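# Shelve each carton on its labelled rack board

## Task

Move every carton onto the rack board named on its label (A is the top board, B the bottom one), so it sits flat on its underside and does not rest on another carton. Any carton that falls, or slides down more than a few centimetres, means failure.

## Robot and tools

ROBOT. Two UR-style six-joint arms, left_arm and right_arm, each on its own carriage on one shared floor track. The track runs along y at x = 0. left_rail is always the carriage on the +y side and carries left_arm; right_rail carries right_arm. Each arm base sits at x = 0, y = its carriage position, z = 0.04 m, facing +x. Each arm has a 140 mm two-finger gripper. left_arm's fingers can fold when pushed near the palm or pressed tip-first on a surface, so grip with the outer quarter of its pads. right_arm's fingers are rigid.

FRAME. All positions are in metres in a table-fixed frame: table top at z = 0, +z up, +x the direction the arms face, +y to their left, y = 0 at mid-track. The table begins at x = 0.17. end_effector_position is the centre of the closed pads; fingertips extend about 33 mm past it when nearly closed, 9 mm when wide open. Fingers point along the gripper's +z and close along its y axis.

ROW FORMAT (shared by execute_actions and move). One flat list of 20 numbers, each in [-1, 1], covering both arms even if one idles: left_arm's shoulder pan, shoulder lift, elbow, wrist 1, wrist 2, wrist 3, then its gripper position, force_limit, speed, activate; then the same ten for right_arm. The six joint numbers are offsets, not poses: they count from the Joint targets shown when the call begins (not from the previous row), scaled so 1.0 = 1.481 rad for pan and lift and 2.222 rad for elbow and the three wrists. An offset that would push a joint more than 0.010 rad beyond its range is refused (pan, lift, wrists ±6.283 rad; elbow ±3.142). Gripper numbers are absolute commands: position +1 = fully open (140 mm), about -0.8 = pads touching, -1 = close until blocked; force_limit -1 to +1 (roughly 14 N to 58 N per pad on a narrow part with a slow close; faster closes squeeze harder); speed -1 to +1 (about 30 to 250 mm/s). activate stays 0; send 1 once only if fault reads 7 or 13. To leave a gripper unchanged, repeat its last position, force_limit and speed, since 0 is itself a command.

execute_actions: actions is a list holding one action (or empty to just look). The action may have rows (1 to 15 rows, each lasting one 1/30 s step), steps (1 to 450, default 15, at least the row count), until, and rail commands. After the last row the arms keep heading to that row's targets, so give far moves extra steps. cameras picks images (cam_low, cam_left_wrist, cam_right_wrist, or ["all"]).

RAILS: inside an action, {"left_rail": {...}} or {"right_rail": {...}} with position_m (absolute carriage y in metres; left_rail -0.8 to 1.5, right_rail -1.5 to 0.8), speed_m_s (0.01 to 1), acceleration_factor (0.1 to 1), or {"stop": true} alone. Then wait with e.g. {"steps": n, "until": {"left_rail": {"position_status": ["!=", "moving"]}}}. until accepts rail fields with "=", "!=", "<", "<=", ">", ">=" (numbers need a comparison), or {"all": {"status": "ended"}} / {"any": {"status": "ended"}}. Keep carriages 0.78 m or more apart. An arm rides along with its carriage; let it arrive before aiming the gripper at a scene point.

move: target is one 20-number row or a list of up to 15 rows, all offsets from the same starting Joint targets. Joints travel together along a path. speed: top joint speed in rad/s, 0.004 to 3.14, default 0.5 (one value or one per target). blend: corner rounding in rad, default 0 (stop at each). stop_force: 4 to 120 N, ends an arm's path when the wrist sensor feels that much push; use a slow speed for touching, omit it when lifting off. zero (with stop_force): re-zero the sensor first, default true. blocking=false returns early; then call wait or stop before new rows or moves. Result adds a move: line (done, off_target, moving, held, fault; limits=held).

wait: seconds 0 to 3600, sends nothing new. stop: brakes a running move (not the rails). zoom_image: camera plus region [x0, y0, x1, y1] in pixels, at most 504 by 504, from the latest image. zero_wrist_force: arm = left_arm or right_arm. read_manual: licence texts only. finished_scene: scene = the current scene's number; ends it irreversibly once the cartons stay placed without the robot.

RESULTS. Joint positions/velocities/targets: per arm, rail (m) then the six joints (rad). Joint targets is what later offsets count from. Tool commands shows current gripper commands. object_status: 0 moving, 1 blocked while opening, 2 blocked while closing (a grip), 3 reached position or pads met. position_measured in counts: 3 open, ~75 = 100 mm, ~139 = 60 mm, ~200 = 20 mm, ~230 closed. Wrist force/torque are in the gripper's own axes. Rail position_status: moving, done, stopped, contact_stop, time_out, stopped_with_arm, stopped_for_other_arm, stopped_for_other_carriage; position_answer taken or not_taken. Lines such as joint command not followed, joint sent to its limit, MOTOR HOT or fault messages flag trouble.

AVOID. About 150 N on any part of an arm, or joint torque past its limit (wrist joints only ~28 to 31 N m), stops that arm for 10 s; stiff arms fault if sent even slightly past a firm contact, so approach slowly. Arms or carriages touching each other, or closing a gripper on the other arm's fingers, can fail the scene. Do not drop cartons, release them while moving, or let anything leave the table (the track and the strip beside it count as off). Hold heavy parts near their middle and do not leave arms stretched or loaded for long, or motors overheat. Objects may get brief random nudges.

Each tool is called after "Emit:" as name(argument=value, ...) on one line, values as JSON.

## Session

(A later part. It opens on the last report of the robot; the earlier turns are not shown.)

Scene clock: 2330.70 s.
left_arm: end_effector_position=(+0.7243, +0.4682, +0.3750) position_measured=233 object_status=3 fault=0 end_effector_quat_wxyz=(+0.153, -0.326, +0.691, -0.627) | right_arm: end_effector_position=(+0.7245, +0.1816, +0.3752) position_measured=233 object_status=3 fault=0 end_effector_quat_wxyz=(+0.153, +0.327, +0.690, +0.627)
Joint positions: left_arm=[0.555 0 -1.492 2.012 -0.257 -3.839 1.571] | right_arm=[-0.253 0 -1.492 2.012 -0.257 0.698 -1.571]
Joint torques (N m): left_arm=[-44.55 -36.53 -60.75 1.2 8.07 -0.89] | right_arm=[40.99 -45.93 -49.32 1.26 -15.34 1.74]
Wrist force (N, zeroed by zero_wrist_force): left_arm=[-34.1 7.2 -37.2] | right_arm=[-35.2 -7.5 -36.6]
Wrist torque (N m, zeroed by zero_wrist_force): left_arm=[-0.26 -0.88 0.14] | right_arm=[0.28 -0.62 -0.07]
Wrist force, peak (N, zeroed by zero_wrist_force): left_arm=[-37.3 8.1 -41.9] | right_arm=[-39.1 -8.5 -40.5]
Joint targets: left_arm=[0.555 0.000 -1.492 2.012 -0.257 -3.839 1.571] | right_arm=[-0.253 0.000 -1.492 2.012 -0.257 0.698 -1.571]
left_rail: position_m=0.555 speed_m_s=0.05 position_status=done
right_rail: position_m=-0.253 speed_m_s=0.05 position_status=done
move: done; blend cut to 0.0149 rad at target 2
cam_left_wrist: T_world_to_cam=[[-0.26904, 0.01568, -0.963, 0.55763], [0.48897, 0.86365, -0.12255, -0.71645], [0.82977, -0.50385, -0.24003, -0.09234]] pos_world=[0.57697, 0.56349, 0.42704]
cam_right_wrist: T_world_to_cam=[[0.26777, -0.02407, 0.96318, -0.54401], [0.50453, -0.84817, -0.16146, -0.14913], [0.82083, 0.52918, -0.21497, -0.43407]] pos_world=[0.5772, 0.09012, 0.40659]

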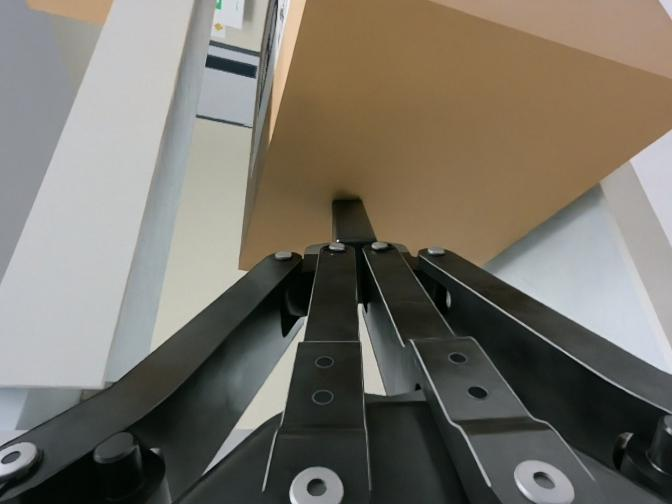

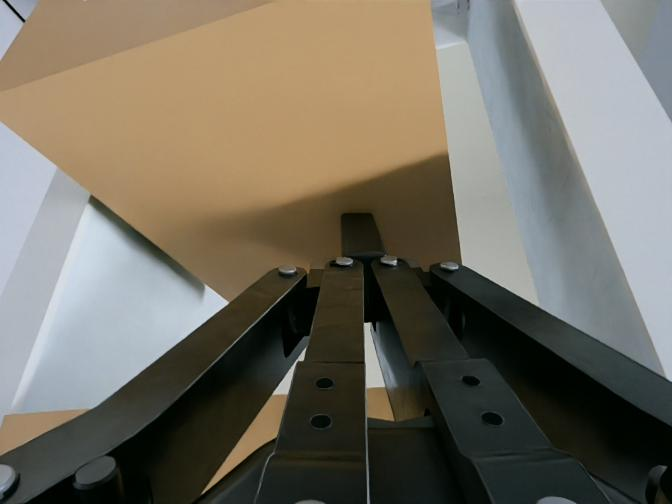

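Emit:
move(target=[0,0.0098,0.0074,-0.0140,0,0,-1,1,0,0,0,0.0098,0.0074,-0.0140,0,0,-1,1,0,0], speed=0.03, stop_force=12)

Emit:
move(target=[0,0.0055,0.0042,-0.0079,0,0,-1,1,0,0,0,0.0055,0.0042,-0.0079,0,0,-1,1,0,0], speed=0.015, stop_force=9, cameras=["cam_left_wrist","cam_right_wrist"])

Scene clock: 2338.17 s.
left_arm: end_effector_position=(+0.7242, +0.4682, +0.3591) position_measured=233 object_status=3 fault=0 end_effector_quat_wxyz=(+0.153, -0.326, +0.691, -0.627) | right_arm: end_effector_position=(+0.7244, +0.1816, +0.3593) position_measured=233 object_status=3 fault=0 end_effector_quat_wxyz=(+0.153, +0.326, +0.690, +0.627)
Joint positions: left_arm=[0.555 0 -1.478 2.028 -0.288 -3.839 1.571] | right_arm=[-0.253 0 -1.478 2.028 -0.288 0.698 -1.571]
Joint torques (N m): left_arm=[-46.58 -33.39 -33.56 -3.84 8.22 -1.07] | right_arm=[40.58 -42.58 -31.42 -1.46 -12 1.92]
Wrist force (N, zeroed by zero_wrist_force): left_arm=[-37.6 2.4 -40.8] | right_arm=[-30.0 3.8 -39.5]
Wrist torque (N m, zeroed by zero_wrist_force): left_arm=[-0.18 -0.95 0.05] | right_arm=[0.04 -1.17 -0.18]
Wrist force, peak (N, zeroed by zero_wrist_force): left_arm=[-37.6 2.9 -41.1] | right_arm=[-35.7 -8.2 -36.7]
Joint targets: left_arm=[0.555 0.000 -1.478 2.028 -0.288 -3.839 1.571] | right_arm=[-0.253 0.000 -1.478 2.028 -0.288 0.698 -1.571]
left_rail: position_m=0.555 speed_m_s=0.05 position_status=done
right_rail: position_m=-0.253 speed_m_s=0.05 position_status=done
move: contact (right_arm)

Scene clock: 2340.00 s.
left_arm: end_effector_position=(+0.7242, +0.4682, +0.3574) position_measured=233 object_status=3 fault=0 end_effector_quat_wxyz=(+0.153, -0.326, +0.691, -0.627) | right_arm: end_effector_position=(+0.7243, +0.1816, +0.3555) position_measured=233 object_status=3 fault=0 end_effector_quat_wxyz=(+0.153, +0.326, +0.690, +0.627)
Joint positions: left_arm=[0.555 0 -1.476 2.03 -0.292 -3.839 1.571] | right_arm=[-0.253 0 -1.474 2.032 -0.296 0.698 -1.571]
Joint torques (N m): left_arm=[-45.81 -75.31 -56.06 1.37 7.91 -0.88] | right_arm=[41.83 -57.42 -43.22 2.04 -11.86 1.82]
Wrist force (N, zeroed by zero_wrist_force): left_arm=[-38.4 1.9 -42.0] | right_arm=[-30.3 3.4 -43.9]
Wrist torque (N m, zeroed by zero_wrist_force): left_arm=[-0.19 -0.96 0.00] | right_arm=[-0.09 -0.93 -0.04]
Wrist force, peak (N, zeroed by zero_wrist_force): left_arm=[-38.4 1.8 -42.2] | right_arm=[-28.0 13.5 -50.4]
Joint targets: left_arm=[0.555 0.000 -1.476 2.030 -0.292 -3.839 1.571] | right_arm=[-0.253 0.000 -1.474 2.032 -0.296 0.698 -1.571]
left_rail: position_m=0.555 speed_m_s=0.05 position_status=done
right_rail: position_m=-0.253 speed_m_s=0.05 position_status=done
move: contact (left_arm, right_arm); left_arm: the wrist 1 is farthest, 0.014 rad from its target
cam_left_wrist: T_world_to_cam=[[-0.26873, 0.01561, -0.96309, 0.54053], [0.48899, 0.86365, -0.12245, -0.71856], [0.82986, -0.50385, -0.23972, -0.09657]] pos_world=[0.57677, 0.56349, 0.40944]
cam_right_wrist: T_world_to_cam=[[0.2674, -0.02406, 0.96328, -0.52481], [0.50458, -0.84817, -0.16125, -0.15232], [0.82091, 0.52918, -0.21466, -0.4383]] pos_world=[0.577, 0.09012, 0.38689]

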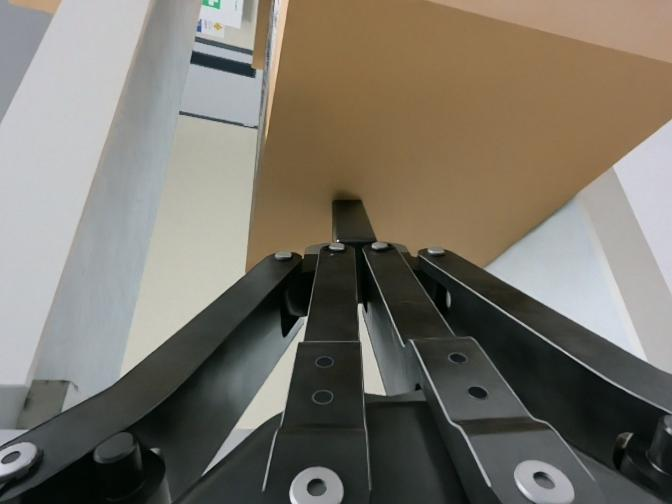

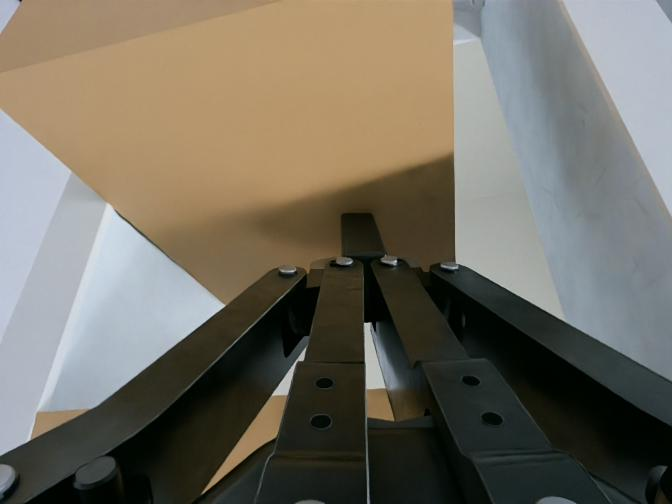

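Emit:
move(target=[0,0.0025,0.0018,-0.0035,0,0,-1,1,0,0,0,0.0015,0.0011,-0.0021,0,0,-1,1,0,0], speed=0.015, stop_force=12, cameras=["cam_left_wrist","cam_right_wrist"])

Scene clock: 2348.70 s.
left_arm: end_effector_position=(+0.7243, +0.4682, +0.3572) position_measured=233 object_status=3 fault=0 end_effector_quat_wxyz=(+0.153, -0.326, +0.690, -0.627) | right_arm: end_effector_position=(+0.7244, +0.1816, +0.3550) position_measured=233 object_status=3 fault=0 end_effector_quat_wxyz=(+0.153, +0.326, +0.690, +0.627)
Joint positions: left_arm=[0.555 0 -1.476 2.031 -0.293 -3.839 1.571] | right_arm=[-0.253 0 -1.474 2.033 -0.297 0.698 -1.571]
Joint torques (N m): left_arm=[-45.65 -71.53 -53.89 1.75 8.2 -1.32] | right_arm=[41.83 -51.37 -39.81 2.23 -11.82 1.72]
Wrist force (N, zeroed by zero_wrist_force): left_arm=[-35.4 -3.1 -48.1] | right_arm=[-27.9 10.2 -52.8]
Wrist torque (N m, zeroed by zero_wrist_force): left_arm=[-0.07 -0.84 -0.06] | right_arm=[-0.20 -0.77 0.01]
Wrist force, peak (N, zeroed by zero_wrist_force): left_arm=[-34.5 -12.5 -51.1] | right_arm=[-25.7 16.5 -55.9]
Joint targets: left_arm=[0.555 0.000 -1.476 2.031 -0.293 -3.839 1.571] | right_arm=[-0.253 0.000 -1.474 2.033 -0.297 0.698 -1.571]
left_rail: position_m=0.555 speed_m_s=0.05 position_status=done
right_rail: position_m=-0.253 speed_m_s=0.05 position_status=done
move: contact (left_arm, right_arm)
cam_left_wrist: T_world_to_cam=[[-0.26801, 0.01565, -0.96329, 0.53981], [0.48908, 0.86366, -0.12204, -0.71888], [0.83004, -0.50384, -0.23912, -0.09711]] pos_world=[0.57687, 0.56349, 0.40904]
cam_right_wrist: T_world_to_cam=[[0.26704, -0.02406, 0.96338, -0.5241], [0.50463, -0.84818, -0.16107, -0.15257], [0.82099, 0.52917, -0.21436, -0.43868]] pos_world=[0.5771, 0.09012, 0.3863]

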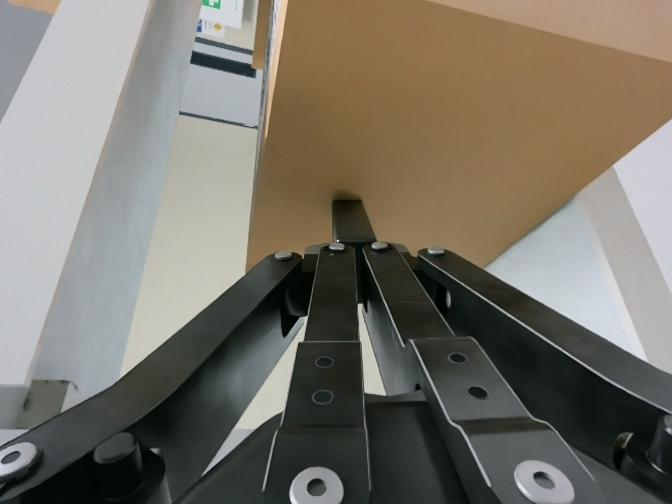

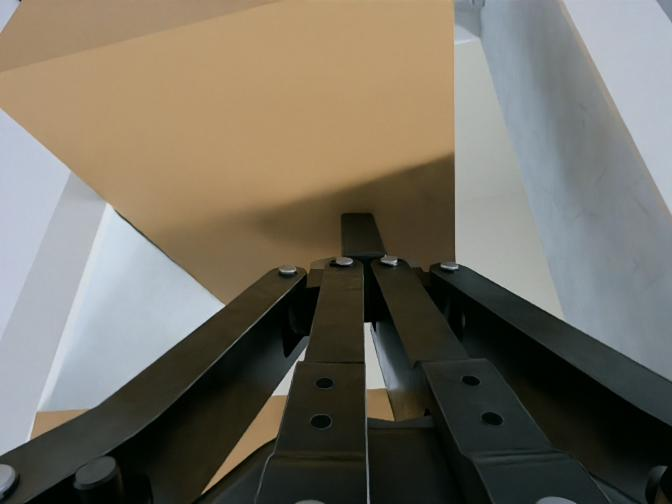

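Emit:
execute_actions(actions=[{"left_rail":{"position_m":0.5635,"speed_m_s":0.02},"right_rail":{"position_m":-0.2615,"speed_m_s":0.02},"steps":60,"until":{"all":{"status":"ended"}}}], cameras=["cam_left_wrist","cam_right_wrist"])

Scene clock: 2359.23 s.
left_arm: end_effector_position=(+0.7243, +0.4764, +0.3572) position_measured=233 object_status=3 fault=0 end_effector_quat_wxyz=(+0.153, -0.326, +0.690, -0.627) | right_arm: end_effector_position=(+0.7243, +0.1734, +0.3551) position_measured=233 object_status=3 fault=0 end_effector_quat_wxyz=(+0.153, +0.326, +0.690, +0.627)
Joint positions: left_arm=[0.563 0 -1.476 2.031 -0.293 -3.839 1.571] | right_arm=[-0.261 0 -1.474 2.033 -0.297 0.698 -1.571]
Joint torques (N m): left_arm=[9.52 -68.97 -48.42 1.48 -1.36 -1.34] | right_arm=[-17.45 -52.18 -33.84 2.24 2.82 1.87]
Wrist force (N, zeroed by zero_wrist_force): left_arm=[-0.1 -0.4 -0.1] | right_arm=[5.1 -3.5 -3.7]
Wrist torque (N m, zeroed by zero_wrist_force): left_arm=[-0.10 0.02 0.01] | right_arm=[-0.75 -0.45 -0.12]
Wrist force, peak (N, zeroed by zero_wrist_force): left_arm=[-36.0 -2.5 -48.4] | right_arm=[-28.1 10.0 -53.0]
Joint targets: left_arm=[0.564 0.000 -1.476 2.031 -0.293 -3.839 1.571] | right_arm=[-0.262 0.000 -1.474 2.033 -0.297 0.698 -1.571]
Tool commands: left_gripper/position=-1.0 left_gripper/force_limit=+1.0 left_gripper/speed=+0.0 left_gripper/activate=+0.0 right_gripper/position=-1.0 right_gripper/force_limit=+1.0 right_gripper/speed=+0.0 right_gripper/activate=+0.0
left_rail: position_m=0.563 position_m_goal=0.564 speed_m_s=0.02 position_status=done
right_rail: position_m=-0.261 position_m_goal=-0.262 speed_m_s=0.02 position_status=done
cam_left_wrist: T_world_to_cam=[[-0.26799, 0.01568, -0.96329, 0.53966], [0.48917, 0.86361, -0.12203, -0.72599], [0.83, -0.50391, -0.23911, -0.09291]] pos_world=[0.57687, 0.57169, 0.40904]
cam_right_wrist: T_world_to_cam=[[0.26706, -0.02403, 0.96338, -0.52428], [0.50475, -0.8481, -0.16107, -0.15955], [0.82092, 0.52928, -0.21436, -0.43422]] pos_world=[0.577, 0.08192, 0.3863]

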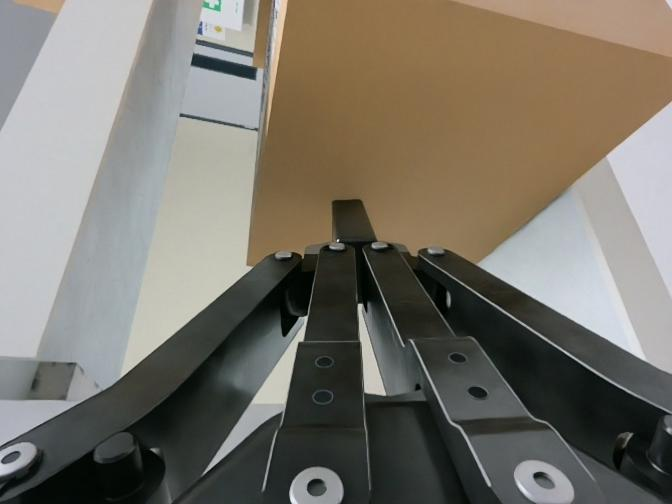

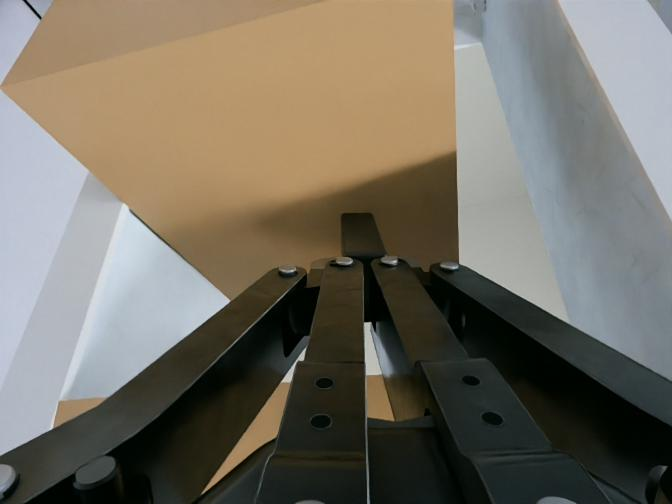

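Emit:
move(target=[0,-0.1658,0.1101,0.0003,0,0,-1,1,0,0,0,-0.1672,0.1092,0.0021,0,0,-1,1,0,0], speed=0.15, cameras=["cam_left_wrist","cam_right_wrist"])

Scene clock: 2366.07 s.
left_arm: end_effector_position=(+0.5747, +0.4766, +0.3535) position_measured=233 object_status=3 fault=0 end_effector_quat_wxyz=(+0.153, -0.326, +0.690, -0.627) | right_arm: end_effector_position=(+0.5748, +0.1734, +0.3535) position_measured=233 object_status=3 fault=0 end_effector_quat_wxyz=(+0.153, +0.326, +0.690, +0.627)
Joint positions: left_arm=[0.564 0 -1.721 2.275 -0.292 -3.839 1.571] | right_arm=[-0.262 0 -1.721 2.275 -0.292 0.698 -1.571]
Joint torques (N m): left_arm=[9.14 -50.85 -30.11 1.63 -0.74 -1.09] | right_arm=[11.47 -40.37 -28.4 2.34 -3.61 1.94]
Wrist force (N, zeroed by zero_wrist_force): left_arm=[0.2 -0.5 -0.4] | right_arm=[0.7 -3.5 -5.3]
Wrist torque (N m, zeroed by zero_wrist_force): left_arm=[-0.08 -0.03 -0.01] | right_arm=[-0.87 -0.15 -0.03]
Wrist force, peak (N, zeroed by zero_wrist_force): left_arm=[-1.1 -0.8 0.4] | right_arm=[5.1 -4.5 -3.7]
Joint targets: left_arm=[0.564 0.000 -1.721 2.275 -0.292 -3.839 1.571] | right_arm=[-0.262 0.000 -1.721 2.275 -0.292 0.698 -1.571]
left_rail: position_m=0.564 speed_m_s=0.02 position_status=done
right_rail: position_m=-0.262 speed_m_s=0.02 position_status=done
move: done
cam_left_wrist: T_world_to_cam=[[-0.26778, 0.01563, -0.96335, 0.49606], [0.48909, 0.86367, -0.12194, -0.65337], [0.83011, -0.50382, -0.23891, 0.03027]] pos_world=[0.42727, 0.57179, 0.40544]
cam_right_wrist: T_world_to_cam=[[0.26667, -0.02404, 0.96349, -0.48266], [0.50469, -0.84818, -0.16086, -0.08435], [0.82108, 0.52916, -0.21405, -0.31193]] pos_world=[0.4274, 0.08192, 0.3847]

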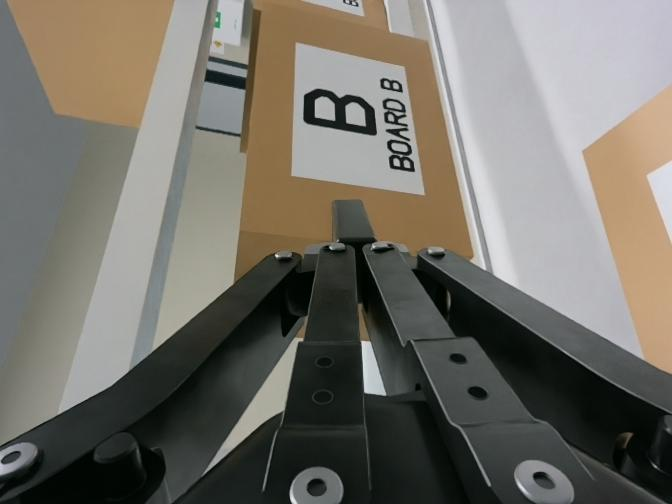

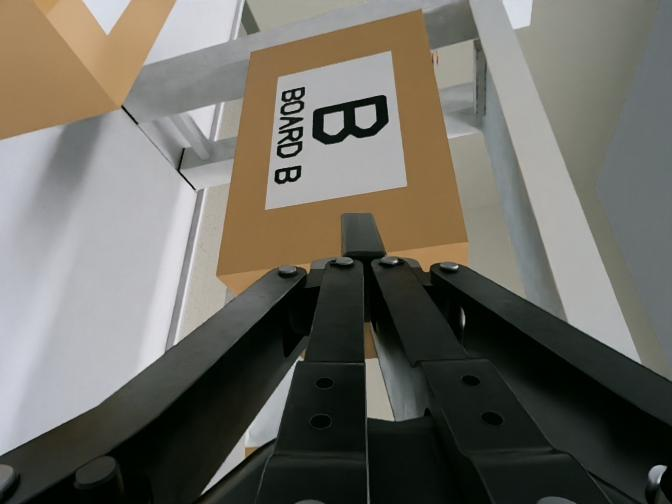

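Emit:
execute_actions(actions=[{"left_rail":{"position_m":0.542,"speed_m_s":0.05},"right_rail":{"position_m":-0.239,"speed_m_s":0.05},"steps":120,"until":{"all":{"status":"ended"}}}])

Emit:
move(target=[[0,0.0570,-0.0324,-0.0054,0,0,-1,1,0,0,0,0.0570,-0.0324,-0.0054,0,0,-1,1,0,0],[0,0.1102,-0.0667,-0.0066,0,0,-1,1,0,0,0,0.1102,-0.0667,-0.0066,0,0,-1,1,0,0]], speed=0.07, blend=0.02, stop_force=25, cameras=["all"])

Scene clock: 2374.77 s.
left_arm: end_effector_position=(+0.5746, +0.4551, +0.3535) position_measured=233 object_status=3 fault=0 end_effector_quat_wxyz=(+0.153, -0.326, +0.690, -0.627) | right_arm: end_effector_position=(+0.5747, +0.1959, +0.3535) position_measured=233 object_status=3 fault=0 end_effector_quat_wxyz=(+0.153, +0.326, +0.690, +0.627)
Joint positions: left_arm=[0.542 0 -1.721 2.275 -0.292 -3.839 1.571] | right_arm=[-0.239 0 -1.721 2.275 -0.292 0.698 -1.571]
Joint torques (N m): left_arm=[9.51 -50.39 -31.08 1.6 0.24 -1.33] | right_arm=[12.28 -39.84 -27.9 1.9 -3.58 1.91]
Wrist force (N, zeroed by zero_wrist_force): left_arm=[-0.1 -0.1 0.0] | right_arm=[0.4 -3.4 -5.0]
Wrist torque (N m, zeroed by zero_wrist_force): left_arm=[-0.02 0.02 0.00] | right_arm=[-0.83 -0.09 -0.03]
Wrist force, peak (N, zeroed by zero_wrist_force): left_arm=[-0.7 -0.1 -0.9] | right_arm=[0.5 -3.6 -5.6]
Joint targets: left_arm=[0.542 0.000 -1.721 2.275 -0.292 -3.839 1.571] | right_arm=[-0.239 0.000 -1.721 2.275 -0.292 0.698 -1.571]
Tool commands: left_gripper/position=-1.0 left_gripper/force_limit=+1.0 left_gripper/speed=+0.0 left_gripper/activate=+0.0 right_gripper/position=-1.0 right_gripper/force_limit=+1.0 right_gripper/speed=+0.0 right_gripper/activate=+0.0
left_rail: position_m=0.542 speed_m_s=0.05 position_status=done
right_rail: position_m=-0.239 speed_m_s=0.05 position_status=done

Scene clock: 2378.10 s.
left_arm: end_effector_position=(+0.6696, +0.4550, +0.3531) position_measured=233 object_status=3 fault=0 end_effector_quat_wxyz=(+0.153, -0.326, +0.690, -0.627) | right_arm: end_effector_position=(+0.6697, +0.1959, +0.3530) position_measured=233 object_status=3 fault=0 end_effector_quat_wxyz=(+0.153, +0.326, +0.690, +0.627)
Joint positions: left_arm=[0.542 0 -1.558 2.127 -0.307 -3.839 1.571] | right_arm=[-0.239 0 -1.558 2.127 -0.307 0.698 -1.571]
Joint torques (N m): left_arm=[11.13 -19.55 -54.59 -4.43 1.24 -0.66] | right_arm=[4.87 -31.8 -44.13 -4.97 2.8 2.05]
Wrist force (N, zeroed by zero_wrist_force): left_arm=[1.8 0.1 -2.3] | right_arm=[2.5 -3.6 -6.6]
Wrist torque (N m, zeroed by zero_wrist_force): left_arm=[-0.11 0.01 0.01] | right_arm=[-0.80 -0.17 -0.02]
Wrist force, peak (N, zeroed by zero_wrist_force): left_arm=[1.7 0.1 -2.4] | right_arm=[3.2 -4.9 -9.9]
Joint targets: left_arm=[0.542 0.000 -1.558 2.127 -0.307 -3.839 1.571] | right_arm=[-0.239 0.000 -1.558 2.127 -0.307 0.698 -1.571]
left_rail: position_m=0.542 speed_m_s=0.05 position_status=done
right_rail: position_m=-0.239 speed_m_s=0.05 position_status=done
move: done
cam_left_wrist: T_world_to_cam=[[-0.26814, 0.01562, -0.96325, 0.52151], [0.48905, 0.86366, -0.12213, -0.68123], [0.83002, -0.50383, -0.23922, -0.05938]] pos_world=[0.52227, 0.55029, 0.40494]
cam_right_wrist: T_world_to_cam=[[0.26704, -0.02406, 0.96338, -0.50722], [0.50463, -0.84818, -0.16107, -0.11325], [0.82099, 0.52917, -0.21436, -0.40171]] pos_world=[0.5224, 0.10432, 0.3843]

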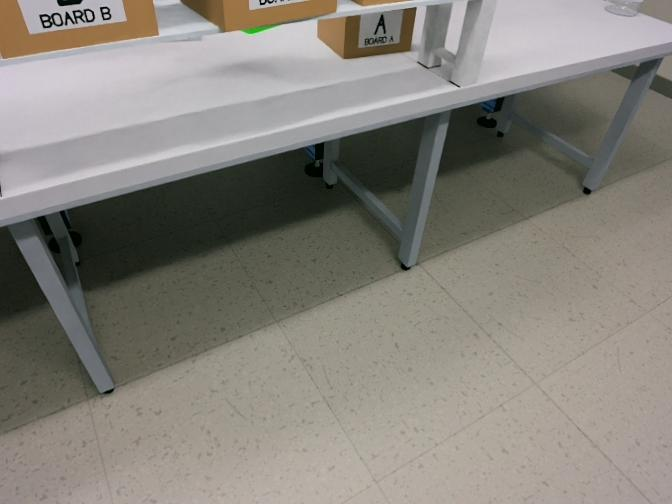

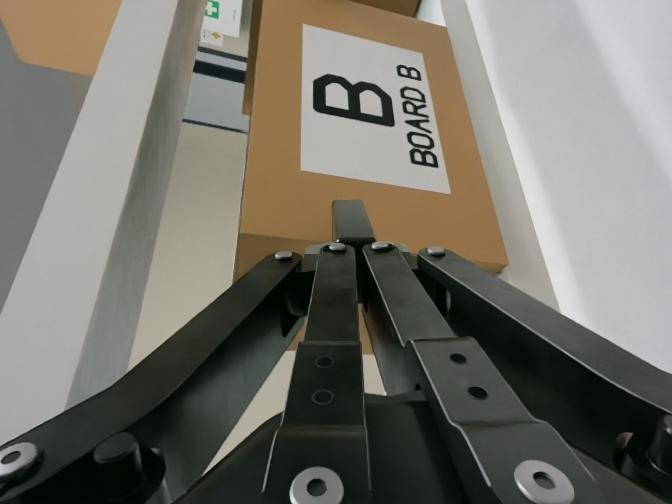

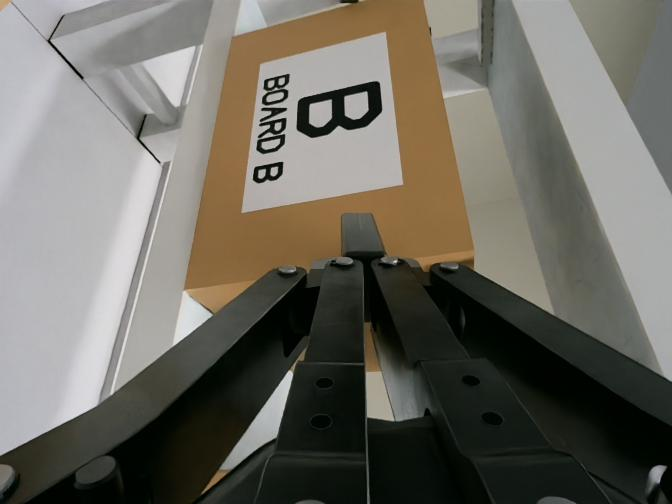

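Emit:
move(target=[0,-0.1844,0.1035,0.0193,0,0,-1,1,0,0,0,-0.1844,0.1035,0.0193,0,0,-1,1,0,0], speed=0.25)

Emit:
execute_actions(actions=[{"left_rail":{"position_m":0.80,"speed_m_s":0.2},"right_rail":{"position_m":-0.18,"speed_m_s":0.1},"steps":150,"until":{"all":{"status":"ended"}}}], cameras=["cam_left_wrist","cam_right_wrist"])

Scene clock: 2389.43 s.
left_arm: end_effector_position=(+0.5171, +0.4551, +0.3536) position_measured=233 object_status=3 fault=0 end_effector_quat_wxyz=(+0.153, -0.326, +0.690, -0.627) | right_arm: end_effector_position=(+0.5171, +0.1959, +0.3535) position_measured=233 object_status=3 fault=0 end_effector_quat_wxyz=(+0.153, +0.326, +0.690, +0.627)
Joint positions: left_arm=[0.542 0 -1.831 2.357 -0.264 -3.839 1.571] | right_arm=[-0.239 0 -1.831 2.357 -0.264 0.698 -1.571]
Joint torques (N m): left_arm=[10.56 -38.64 -31.84 1.77 2.08 -1.21] | right_arm=[-4.98 -30.58 -28.36 2.29 0.28 2.14]
Wrist force (N, zeroed by zero_wrist_force): left_arm=[0.1 -0.2 -0.1] | right_arm=[0.7 -3.7 -4.8]
Wrist torque (N m, zeroed by zero_wrist_force): left_arm=[-0.04 -0.03 0.00] | right_arm=[-0.85 -0.18 -0.04]
Wrist force, peak (N, zeroed by zero_wrist_force): left_arm=[1.9 0.0 -2.5] | right_arm=[3.0 -5.5 -6.4]
Joint targets: left_arm=[0.542 0.000 -1.831 2.357 -0.264 -3.839 1.571] | right_arm=[-0.239 0.000 -1.831 2.357 -0.264 0.698 -1.571]
left_rail: position_m=0.542 speed_m_s=0.05 position_status=done
right_rail: position_m=-0.239 speed_m_s=0.05 position_status=done
move: done

Scene clock: 2391.97 s.
left_arm: end_effector_position=(+0.5170, +0.7131, +0.3536) position_measured=233 object_status=3 fault=0 end_effector_quat_wxyz=(+0.153, -0.326, +0.690, -0.627) | right_arm: end_effector_position=(+0.5170, +0.2549, +0.3535) position_measured=233 object_status=3 fault=0 end_effector_quat_wxyz=(+0.153, +0.326, +0.690, +0.627)
Joint positions: left_arm=[0.8 0 -1.831 2.357 -0.264 -3.839 1.571] | right_arm=[-0.18 0 -1.831 2.357 -0.264 0.698 -1.571]
Joint torques (N m): left_arm=[7.76 -36.45 -34.71 1.65 2.26 -1.21] | right_arm=[-9.54 -30.19 -29.54 2.18 -2.64 2.28]
Wrist force (N, zeroed by zero_wrist_force): left_arm=[0.1 -0.4 0.0] | right_arm=[0.9 -4.1 -4.8]
Wrist torque (N m, zeroed by zero_wrist_force): left_arm=[-0.08 -0.01 0.00] | right_arm=[-0.95 -0.23 -0.03]
Wrist force, peak (N, zeroed by zero_wrist_force): left_arm=[0.8 -0.4 1.0] | right_arm=[0.8 -4.0 -5.4]
Joint targets: left_arm=[0.800 0.000 -1.831 2.357 -0.264 -3.839 1.571] | right_arm=[-0.180 0.000 -1.831 2.357 -0.264 0.698 -1.571]
Tool commands: left_gripper/position=-1.0 left_gripper/force_limit=+1.0 left_gripper/speed=+0.0 left_gripper/activate=+0.0 right_gripper/position=-1.0 right_gripper/force_limit=+1.0 right_gripper/speed=+0.0 right_gripper/activate=+0.0
left_rail: position_m=0.800 speed_m_s=0.20 position_status=done
right_rail: position_m=-0.180 speed_m_s=0.10 position_status=done
cam_left_wrist: T_world_to_cam=[[-0.26786, 0.01567, -0.96333, 0.4769], [0.48908, 0.86367, -0.12194, -0.82941], [0.83009, -0.50381, -0.23901, 0.19735]] pos_world=[0.36957, 0.80829, 0.40544]
cam_right_wrist: T_world_to_cam=[[0.26667, -0.02404, 0.96349, -0.46541], [0.50469, -0.84818, -0.16086, 0.01392], [0.82108, 0.52916, -0.21405, -0.30766]] pos_world=[0.3697, 0.16342, 0.3848]

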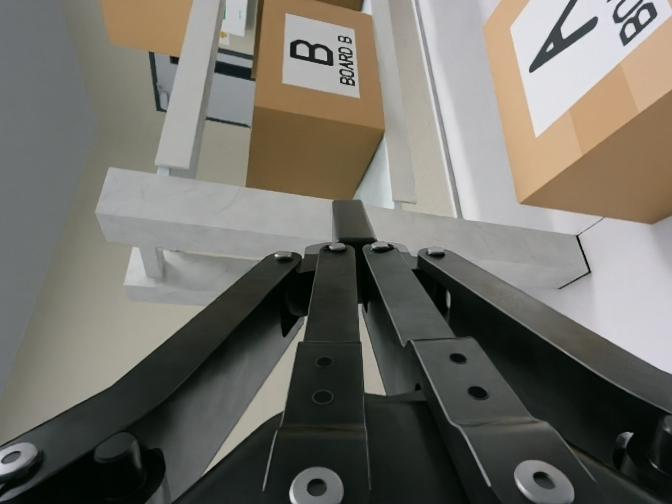

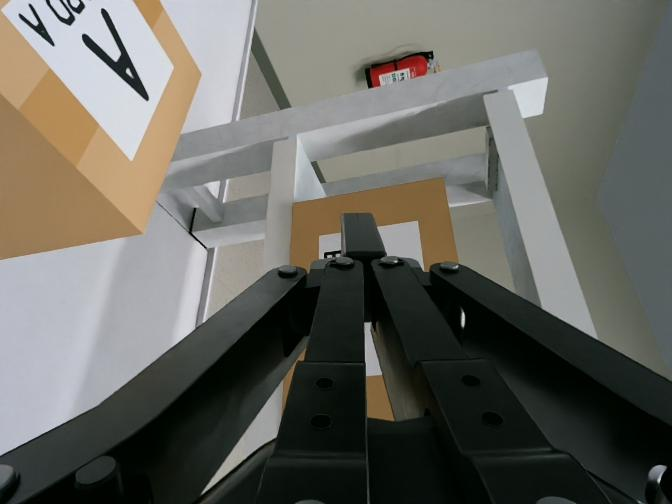

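Emit:
move(target=[[0,0.1438,0.0678,-0.1638,0,0,-1,1,0,0,0,0.1136,0.0856,-0.1614,0,0,-1,1,0,0],[0,0.3229,0.0955,-0.3108,0,0,-1,1,0,0,0,0.3051,0.1149,-0.3184,0,0,-1,1,0,0]], speed=0.3, blend=0.03, stop_force=30)

Emit:
zero_wrist_force(arm="left_arm")

Emit:
zero_wrist_force(arm="right_arm")

Emit:
execute_actions(actions=[{"left_rail":{"position_m":0.728,"speed_m_s":0.05,"acceleration_factor":0.3},"right_rail":{"position_m":-0.107,"speed_m_s":0.05,"acceleration_factor":0.3},"steps":120,"until":{"all":{"status":"ended"}}}], cameras=["cam_left_wrist","cam_right_wrist"])

Scene clock: 2434.57 s.
left_arm: end_effector_position=(+0.5113, +0.7131, +0.1106) position_measured=233 object_status=3 fault=0 end_effector_quat_wxyz=(+0.153, -0.326, +0.690, -0.627) | right_arm: end_effector_position=(+0.4865, +0.2549, +0.1107) position_measured=233 object_status=3 fault=0 end_effector_quat_wxyz=(+0.153, +0.326, +0.690, +0.627)
Joint positions: left_arm=[0.8 0 -1.353 2.569 -0.955 -3.839 1.571] | right_arm=[-0.18 0 -1.379 2.612 -0.972 0.698 -1.571]
Joint torques (N m): left_arm=[7.68 -17.88 -7.04 -3.47 1.73 -1.13] | right_arm=[-14.96 -21.73 -5.65 -4.39 -2.52 2.37]
Wrist force (N, zeroed by zero_wrist_force): left_arm=[-0.3 -0.2 -0.2] | right_arm=[0.6 -3.8 -4.7]
Wrist torque (N m, zeroed by zero_wrist_force): left_arm=[-0.05 0.06 0.02] | right_arm=[-0.82 -0.11 0.07]
Wrist force, peak (N, zeroed by zero_wrist_force): left_arm=[1.3 -0.5 -1.1] | right_arm=[0.9 -4.3 -4.9]
Joint targets: left_arm=[0.800 0.000 -1.353 2.569 -0.955 -3.839 1.571] | right_arm=[-0.180 0.000 -1.379 2.612 -0.972 0.698 -1.571]
left_rail: position_m=0.800 speed_m_s=0.20 position_status=done
right_rail: position_m=-0.180 speed_m_s=0.10 position_status=done
move: done

Wrist force sensor zeroed.

Wrist force sensor zeroed.

Scene clock: 2436.53 s.
left_arm: end_effector_position=(+0.5113, +0.6411, +0.1106) position_measured=233 object_status=3 fault=0 end_effector_quat_wxyz=(+0.153, -0.326, +0.690, -0.627) | right_arm: end_effector_position=(+0.4865, +0.3279, +0.1107) position_measured=233 object_status=3 fault=0 end_effector_quat_wxyz=(+0.153, +0.326, +0.690, +0.627)
Joint positions: left_arm=[0.728 0 -1.353 2.569 -0.955 -3.839 1.571] | right_arm=[-0.107 0 -1.379 2.612 -0.972 0.698 -1.571]
Joint torques (N m): left_arm=[9.02 -16.5 -6.98 -3.23 1.95 -1.11] | right_arm=[-12.93 -21.8 -6.09 -4.25 -2.52 2]
Wrist force (N, zeroed by zero_wrist_force): left_arm=[0.2 0.0 0.0] | right_arm=[0.4 0.1 0.0]
Wrist torque (N m, zeroed by zero_wrist_force): left_arm=[-0.01 -0.06 0.00] | right_arm=[0.03 -0.08 0.00]
Wrist force, peak (N, zeroed by zero_wrist_force): left_arm=[0.6 -0.2 0.4] | right_arm=[0.8 0.3 0.4]
Joint targets: left_arm=[0.728 0.000 -1.353 2.569 -0.955 -3.839 1.571] | right_arm=[-0.107 0.000 -1.379 2.612 -0.972 0.698 -1.571]
Tool commands: left_gripper/position=-1.0 left_gripper/force_limit=+1.0 left_gripper/speed=+0.0 left_gripper/activate=+0.0 right_gripper/position=-1.0 right_gripper/force_limit=+1.0 right_gripper/speed=+0.0 right_gripper/activate=+0.0
left_rail: position_m=0.728 speed_m_s=0.05 position_status=done
right_rail: position_m=-0.107 speed_m_s=0.05 position_status=done
cam_left_wrist: T_world_to_cam=[[-0.26778, 0.01563, -0.96335, 0.24242], [0.48909, 0.86367, -0.12194, -0.79407], [0.83011, -0.50382, -0.23891, 0.10772]] pos_world=[0.36387, 0.73629, 0.16244]
cam_right_wrist: T_world_to_cam=[[0.26655, -0.02401, 0.96352, -0.22146], [0.50473, -0.84817, -0.16077, 0.05213], [0.8211, 0.52917, -0.21396, -0.37326]] pos_world=[0.3392, 0.23642, 0.1419]

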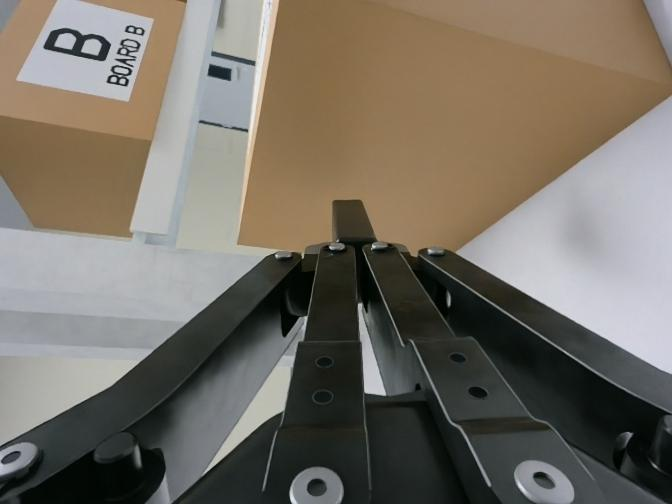

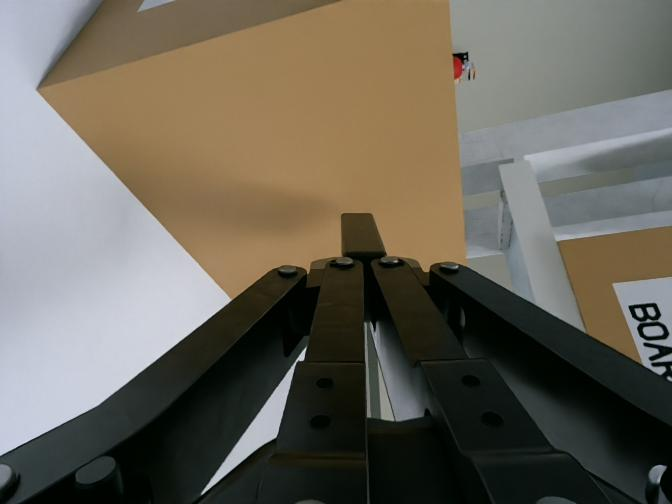

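Emit:
execute_actions(actions=[{"left_rail":{"position_m":0.721,"speed_m_s":0.03},"right_rail":{"position_m":-0.1,"speed_m_s":0.03},"steps":60,"until":{"all":{"status":"ended"}}}])

Emit:
execute_actions(actions=[{"left_rail":{"position_m":0.7185,"speed_m_s":0.02},"right_rail":{"position_m":-0.0975,"speed_m_s":0.02},"steps":60,"until":{"all":{"status":"ended"}}}])

Emit:
execute_actions(actions=[{"left_rail":{"position_m":0.7165,"speed_m_s":0.02},"right_rail":{"position_m":-0.0955,"speed_m_s":0.02},"steps":60,"until":{"all":{"status":"ended"}}}])

Scene clock: 2441.57 s.
left_arm: end_effector_position=(+0.5113, +0.6341, +0.1106) position_measured=233 object_status=3 fault=0 end_effector_quat_wxyz=(+0.153, -0.326, +0.690, -0.627) | right_arm: end_effector_position=(+0.4865, +0.3349, +0.1107) position_measured=233 object_status=3 fault=0 end_effector_quat_wxyz=(+0.153, +0.326, +0.690, +0.627)
Joint positions: left_arm=[0.721 0 -1.353 2.569 -0.955 -3.839 1.571] | right_arm=[-0.1 0 -1.379 2.612 -0.972 0.698 -1.571]
Joint torques (N m): left_arm=[6.16 -17.5 -8.2 -3.27 1.71 -1.36] | right_arm=[-7.63 -23.05 -6.78 -3.74 -2.55 1.96]
Wrist force (N, zeroed by zero_wrist_force): left_arm=[0.4 -0.1 -0.1] | right_arm=[0.0 0.1 0.1]
Wrist torque (N m, zeroed by zero_wrist_force): left_arm=[-0.02 -0.10 0.00] | right_arm=[0.03 -0.01 0.00]
Wrist force, peak (N, zeroed by zero_wrist_force): left_arm=[0.7 0.0 0.1] | right_arm=[0.6 0.3 -0.1]
Joint targets: left_arm=[0.721 0.000 -1.353 2.569 -0.955 -3.839 1.571] | right_arm=[-0.100 0.000 -1.379 2.612 -0.972 0.698 -1.571]
Tool commands: left_gripper/position=-1.0 left_gripper/force_limit=+1.0 left_gripper/speed=+0.0 left_gripper/activate=+0.0 right_gripper/position=-1.0 right_gripper/force_limit=+1.0 right_gripper/speed=+0.0 right_gripper/activate=+0.0
left_rail: position_m=0.721 speed_m_s=0.03 position_status=done
right_rail: position_m=-0.100 speed_m_s=0.03 position_status=done

Scene clock: 2442.03 s.
left_arm: end_effector_position=(+0.5113, +0.6316, +0.1106) position_measured=233 object_status=3 fault=0 end_effector_quat_wxyz=(+0.153, -0.326, +0.690, -0.627) | right_arm: end_effector_position=(+0.4865, +0.3374, +0.1107) position_measured=233 object_status=3 fault=0 end_effector_quat_wxyz=(+0.153, +0.326, +0.690, +0.627)
Joint positions: left_arm=[0.719 0 -1.353 2.569 -0.955 -3.839 1.571] | right_arm=[-0.098 0 -1.379 2.612 -0.972 0.698 -1.571]
Joint torques (N m): left_arm=[8.89 -19.84 -8.12 -2.92 1.85 -0.89] | right_arm=[-9.25 -22.64 -8.79 -3.84 -2.62 1.99]
Wrist force (N, zeroed by zero_wrist_force): left_arm=[0.2 -0.1 0.1] | right_arm=[-4.2 2.2 -7.3]
Wrist torque (N m, zeroed by zero_wrist_force): left_arm=[-0.02 -0.04 0.00] | right_arm=[-0.06 -0.09 0.03]
Wrist force, peak (N, zeroed by zero_wrist_force): left_arm=[0.6 0.0 0.5] | right_arm=[-3.9 1.4 -8.7]
Joint targets: left_arm=[0.718 0.000 -1.353 2.569 -0.955 -3.839 1.571] | right_arm=[-0.097 0.000 -1.379 2.612 -0.972 0.698 -1.571]
Tool commands: left_gripper/position=-1.0 left_gripper/force_limit=+1.0 left_gripper/speed=+0.0 left_gripper/activate=+0.0 right_gripper/position=-1.0 right_gripper/force_limit=+1.0 right_gripper/speed=+0.0 right_gripper/activate=+0.0
left_rail: position_m=0.719 position_m_goal=0.718 speed_m_s=0.02 position_status=done
right_rail: position_m=-0.098 position_m_goal=-0.097 speed_m_s=0.02 position_status=done

Scene clock: 2442.47 s.
left_arm: end_effector_position=(+0.5113, +0.6296, +0.1106) position_measured=233 object_status=3 fault=0 end_effector_quat_wxyz=(+0.153, -0.326, +0.690, -0.627) | right_arm: end_effector_position=(+0.4865, +0.3394, +0.1107) position_measured=233 object_status=3 fault=0 end_effector_quat_wxyz=(+0.153, +0.326, +0.690, +0.627)
Joint positions: left_arm=[0.717 0 -1.353 2.569 -0.955 -3.839 1.571] | right_arm=[-0.096 0 -1.379 2.612 -0.972 0.698 -1.571]
Joint torques (N m): left_arm=[8.56 -16.53 -8.12 -3.14 1.41 -0.93] | right_arm=[-7.69 -23.23 -10.11 -3.41 -2.58 2.08]
Wrist force (N, zeroed by zero_wrist_force): left_arm=[-1.4 -1.0 -3.0] | right_arm=[-5.3 2.7 -9.9]
Wrist torque (N m, zeroed by zero_wrist_force): left_arm=[-0.11 -0.05 0.00] | right_arm=[-0.07 -0.13 0.04]
Wrist force, peak (N, zeroed by zero_wrist_force): left_arm=[-1.1 -0.6 -3.3] | right_arm=[-5.2 2.7 -9.9]
Joint targets: left_arm=[0.717 0.000 -1.353 2.569 -0.955 -3.839 1.571] | right_arm=[-0.095 0.000 -1.379 2.612 -0.972 0.698 -1.571]
Tool commands: left_gripper/position=-1.0 left_gripper/force_limit=+1.0 left_gripper/speed=+0.0 left_gripper/activate=+0.0 right_gripper/position=-1.0 right_gripper/force_limit=+1.0 right_gripper/speed=+0.0 right_gripper/activate=+0.0
left_rail: position_m=0.717 speed_m_s=0.02 position_status=done
right_rail: position_m=-0.096 position_m_goal=-0.095 speed_m_s=0.02 position_status=done

Excellent, predictions match. Squeeze on: +1.6 mm per side.

Emit:
execute_actions(actions=[{"left_rail":{"position_m":0.7150,"speed_m_s":0.02},"right_rail":{"position_m":-0.0940,"speed_m_s":0.02},"steps":60,"until":{"all":{"status":"ended"}}}])

Scene clock: 2446.43 s.
left_arm: end_effector_position=(+0.5113, +0.6282, +0.1106) position_measured=233 object_status=3 fault=0 end_effector_quat_wxyz=(+0.153, -0.326, +0.690, -0.627) | right_arm: end_effector_position=(+0.4865, +0.3409, +0.1107) position_measured=233 object_status=3 fault=0 end_effector_quat_wxyz=(+0.153, +0.326, +0.690, +0.627)
Joint positions: left_arm=[0.715 0 -1.353 2.569 -0.955 -3.84 1.571] | right_arm=[-0.094 -0.001 -1.379 2.612 -0.972 0.698 -1.571]
Joint torques (N m): left_arm=[-20.28 -19.03 -9.69 -1.61 5.61 -1.28] | right_arm=[6.93 -23.15 -22.73 -2.35 -2.63 1.93]
Wrist force (N, zeroed by zero_wrist_force): left_arm=[-25.3 -9.6 -43.0] | right_arm=[-21.1 11.5 -50.1]
Wrist torque (N m, zeroed by zero_wrist_force): left_arm=[0.20 -0.52 -0.10] | right_arm=[-0.42 -0.03 0.18]
Wrist force, peak (N, zeroed by zero_wrist_force): left_arm=[-24.7 -10.5 -43.2] | right_arm=[-20.4 12.6 -50.4]
Joint targets: left_arm=[0.715 0.000 -1.353 2.569 -0.955 -3.839 1.571] | right_arm=[-0.094 0.000 -1.379 2.612 -0.972 0.698 -1.571]
Tool commands: left_gripper/position=-1.0 left_gripper/force_limit=+1.0 left_gripper/speed=+0.0 left_gripper/activate=+0.0 right_gripper/position=-1.0 right_gripper/force_limit=+1.0 right_gripper/speed=+0.0 right_gripper/activate=+0.0
left_rail: position_m=0.715 speed_m_s=0.02 position_status=done
right_rail: position_m=-0.094 speed_m_s=0.02 position_status=done

Emit:
move(target=[0,-0.1789,-0.0276,0.1472,0,0,-1,1,0,0,0,-0.1916,-0.0292,0.1572,0,0,-1,1,0,0], speed=0.1, cameras=["cam_left_wrist","cam_right_wrist"])

Scene clock: 2456.77 s.
left_arm: end_effector_position=(+0.5112, +0.6281, +0.2161) position_measured=233 object_status=3 fault=0 end_effector_quat_wxyz=(+0.153, -0.326, +0.691, -0.627) | right_arm: end_effector_position=(+0.4862, +0.3410, +0.2162) position_measured=233 object_status=3 fault=0 end_effector_quat_wxyz=(+0.153, +0.326, +0.690, +0.627)
Joint positions: left_arm=[0.715 0 -1.618 2.508 -0.628 -3.839 1.571] | right_arm=[-0.094 0 -1.663 2.548 -0.623 0.698 -1.571]
Joint torques (N m): left_arm=[-11.1 -49.03 -45.46 1 14.62 -1.29] | right_arm=[9.81 -34.97 -40.9 0.67 -14.72 1.94]
Wrist force (N, zeroed by zero_wrist_force): left_arm=[-29.2 7.2 -24.8] | right_arm=[-24.4 -9.8 -29.3]
Wrist torque (N m, zeroed by zero_wrist_force): left_arm=[-0.20 -0.96 0.10] | right_arm=[0.21 -0.40 -0.11]
Wrist force, peak (N, zeroed by zero_wrist_force): left_arm=[-26.1 -11.1 -45.6] | right_arm=[-21.1 13.0 -51.3]
Joint targets: left_arm=[0.715 0.000 -1.618 2.508 -0.628 -3.839 1.571] | right_arm=[-0.094 0.000 -1.663 2.548 -0.622 0.698 -1.571]
left_rail: position_m=0.715 speed_m_s=0.02 position_status=done
right_rail: position_m=-0.094 speed_m_s=0.02 position_status=done
move: done
cam_left_wrist: T_world_to_cam=[[-0.2685, 0.01558, -0.96315, 0.34457], [0.489, 0.86366, -0.12235, -0.76977], [0.82993, -0.50383, -0.23952, 0.12671]] pos_world=[0.36377, 0.72329, 0.26804]
cam_right_wrist: T_world_to_cam=[[0.26704, -0.02406, 0.96338, -0.32291], [0.50463, -0.84818, -0.16107, 0.08044], [0.82099, 0.52917, -0.21436, -0.35709]] pos_world=[0.3388, 0.24942, 0.2475]

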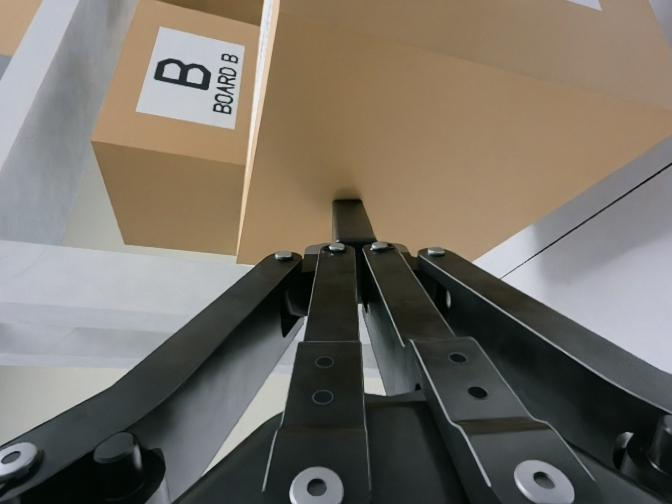

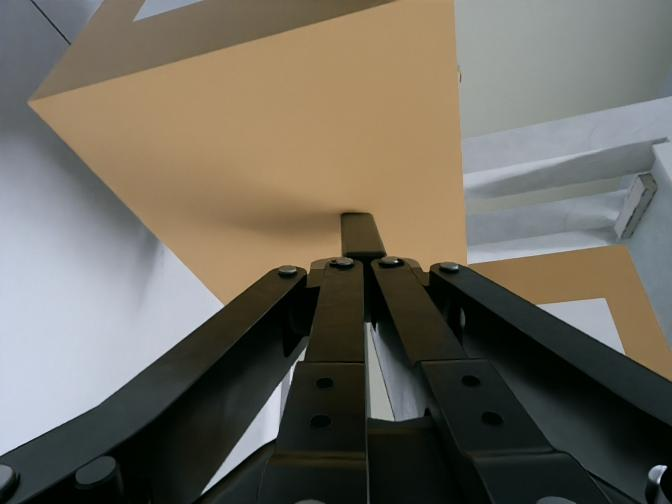

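Emit:
execute_actions(actions=[{"left_rail":{"position_m":0.7144,"speed_m_s":0.02},"right_rail":{"position_m":-0.0934,"speed_m_s":0.02},"steps":60,"until":{"all":{"status":"ended"}}}])

Scene clock: 2460.63 s.
left_arm: end_effector_position=(+0.5112, +0.6275, +0.2162) position_measured=233 object_status=3 fault=0 end_effector_quat_wxyz=(+0.153, -0.326, +0.691, -0.627) | right_arm: end_effector_position=(+0.4862, +0.3415, +0.2163) position_measured=233 object_status=3 fault=0 end_effector_quat_wxyz=(+0.153, +0.326, +0.690, +0.627)
Joint positions: left_arm=[0.714 0 -1.618 2.508 -0.628 -3.839 1.571] | right_arm=[-0.093 -0.001 -1.663 2.548 -0.622 0.698 -1.571]
Joint torques (N m): left_arm=[-16.17 -52.93 -43.46 1.32 14.7 -0.99] | right_arm=[10.4 -37.65 -40.15 0.51 -14.68 2.24]
Wrist force (N, zeroed by zero_wrist_force): left_arm=[-42.0 6.0 -37.6] | right_arm=[-34.4 -9.7 -44.2]
Wrist torque (N m, zeroed by zero_wrist_force): left_arm=[-0.18 -1.27 0.10] | right_arm=[0.19 -0.56 -0.11]
Wrist force, peak (N, zeroed by zero_wrist_force): left_arm=[-42.0 6.0 -37.6] | right_arm=[-34.9 -10.7 -43.7]
Joint targets: left_arm=[0.714 0.000 -1.618 2.508 -0.628 -3.839 1.571] | right_arm=[-0.093 0.000 -1.663 2.548 -0.622 0.698 -1.571]
Tool commands: left_gripper/position=-1.0 left_gripper/force_limit=+1.0 left_gripper/speed=+0.0 left_gripper/activate=+0.0 right_gripper/position=-1.0 right_gripper/force_limit=+1.0 right_gripper/speed=+0.0 right_gripper/activate=+0.0
left_rail: position_m=0.714 speed_m_s=0.02 position_status=done
right_rail: position_m=-0.093 speed_m_s=0.02 position_status=done

Emit:
move(target=[[0,-0.1291,-0.0458,0.1318,0,0,-1,1,0,0,0,-0.1251,-0.0521,0.1349,0,0,-1,1,0,0],[0,-0.2071,-0.1053,0.2432,0,0,-1,1,0,0,0,-0.1938,-0.1166,0.2451,0,0,-1,1,0,0],[0,-0.2464,-0.1761,0.3402,0,0,-1,1,0,0,0,-0.2224,-0.1917,0.3393,0,0,-1,1,0,0],[0,-0.2546,-0.2559,0.4255,0,0,-1,1,0,0,0,-0.2242,-0.2739,0.4228,0,0,-1,1,0,0]], speed=0.14, blend=0.03, cameras=["cam_left_wrist","cam_right_wrist"])

Scene clock: 2479.20 s.
left_arm: end_effector_position=(+0.4988, +0.6275, +0.6385) position_measured=233 object_status=3 fault=0 end_effector_quat_wxyz=(+0.153, -0.326, +0.690, -0.627) | right_arm: end_effector_position=(+0.4989, +0.3415, +0.6389) position_measured=233 object_status=3 fault=0 end_effector_quat_wxyz=(+0.154, +0.326, +0.690, +0.627)
Joint positions: left_arm=[0.714 0 -1.995 1.939 0.318 -3.839 1.571] | right_arm=[-0.093 0 -1.995 1.939 0.317 0.698 -1.571]
Joint torques (N m): left_arm=[-40.87 -34.8 -66.64 1 14.38 -1.09] | right_arm=[37.54 -25.69 -56.02 0.9 -14.53 2.09]
Wrist force (N, zeroed by zero_wrist_force): left_arm=[-47.5 7.7 -52.6] | right_arm=[-49.9 -8.8 -51.8]
Wrist torque (N m, zeroed by zero_wrist_force): left_arm=[-0.18 -1.35 0.05] | right_arm=[0.26 -0.88 -0.21]
Wrist force, peak (N, zeroed by zero_wrist_force): left_arm=[-49.6 7.5 -53.1] | right_arm=[-50.1 -8.9 -53.6]
Joint targets: left_arm=[0.714 0.000 -1.995 1.939 0.318 -3.839 1.571] | right_arm=[-0.093 0.000 -1.995 1.939 0.317 0.698 -1.571]
left_rail: position_m=0.714 speed_m_s=0.02 position_status=done
right_rail: position_m=-0.093 speed_m_s=0.02 position_status=done
move: done
cam_left_wrist: T_world_to_cam=[[-0.26821, 0.01566, -0.96323, 0.74798], [0.48904, 0.86367, -0.12213, -0.71168], [0.83, -0.50381, -0.23931, 0.23769]] pos_world=[0.35137, 0.72269, 0.69044]
cam_right_wrist: T_world_to_cam=[[0.26587, -0.02408, 0.96371, -0.73315], [0.50481, -0.84818, -0.16046, 0.14208], [0.82127, 0.52916, -0.21335, -0.27812]] pos_world=[0.3516, 0.25002, 0.67]

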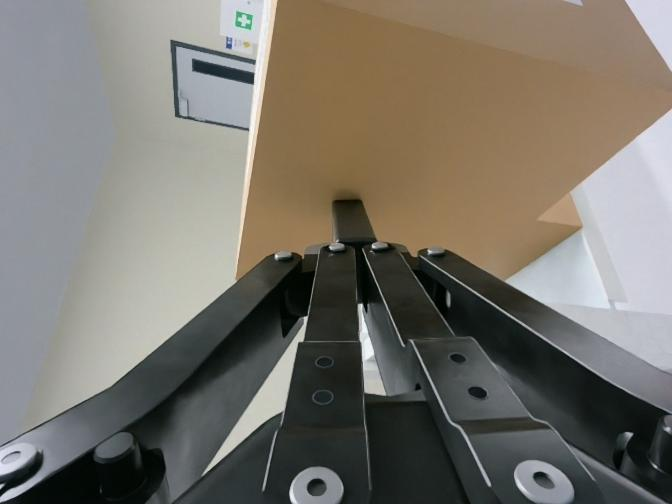

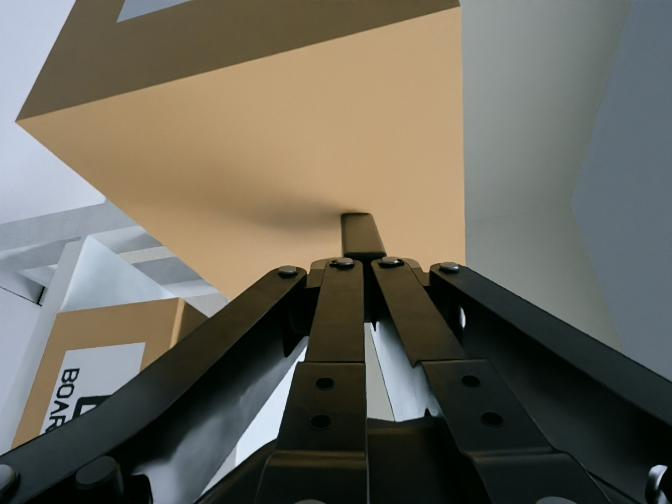

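Emit:
execute_actions(actions=[{"left_rail":{"position_m":0.6349,"speed_m_s":0.05,"acceleration_factor":0.3},"right_rail":{"position_m":-0.1729,"speed_m_s":0.05,"acceleration_factor":0.3},"steps":200,"until":{"all":{"status":"ended"}}}])

Scene clock: 2492.27 s.
left_arm: end_effector_position=(+0.4987, +0.5480, +0.6386) position_measured=233 object_status=3 fault=0 end_effector_quat_wxyz=(+0.153, -0.326, +0.690, -0.627) | right_arm: end_effector_position=(+0.4989, +0.2621, +0.6390) position_measured=233 object_status=3 fault=0 end_effector_quat_wxyz=(+0.154, +0.326, +0.690, +0.627)
Joint positions: left_arm=[0.635 0 -1.995 1.939 0.318 -3.839 1.571] | right_arm=[-0.173 0 -1.995 1.939 0.317 0.698 -1.571]
Joint torques (N m): left_arm=[-44.88 -34.09 -65.16 0.74 13.97 -1.07] | right_arm=[36.44 -24.66 -54.74 1.1 -14.41 2.05]
Wrist force (N, zeroed by zero_wrist_force): left_arm=[-45.7 6.7 -51.6] | right_arm=[-48.5 -8.0 -50.3]
Wrist torque (N m, zeroed by zero_wrist_force): left_arm=[-0.23 -1.33 0.05] | right_arm=[0.24 -0.83 -0.20]
Wrist force, peak (N, zeroed by zero_wrist_force): left_arm=[-51.9 7.5 -57.6] | right_arm=[-53.6 -9.2 -54.5]
Joint targets: left_arm=[0.635 0.000 -1.995 1.939 0.318 -3.839 1.571] | right_arm=[-0.173 0.000 -1.995 1.939 0.317 0.698 -1.571]
Tool commands: left_gripper/position=-1.0 left_gripper/force_limit=+1.0 left_gripper/speed=+0.0 left_gripper/activate=+0.0 right_gripper/position=-1.0 right_gripper/force_limit=+1.0 right_gripper/speed=+0.0 right_gripper/activate=+0.0
left_rail: position_m=0.635 speed_m_s=0.05 position_status=done
right_rail: position_m=-0.173 speed_m_s=0.05 position_status=done


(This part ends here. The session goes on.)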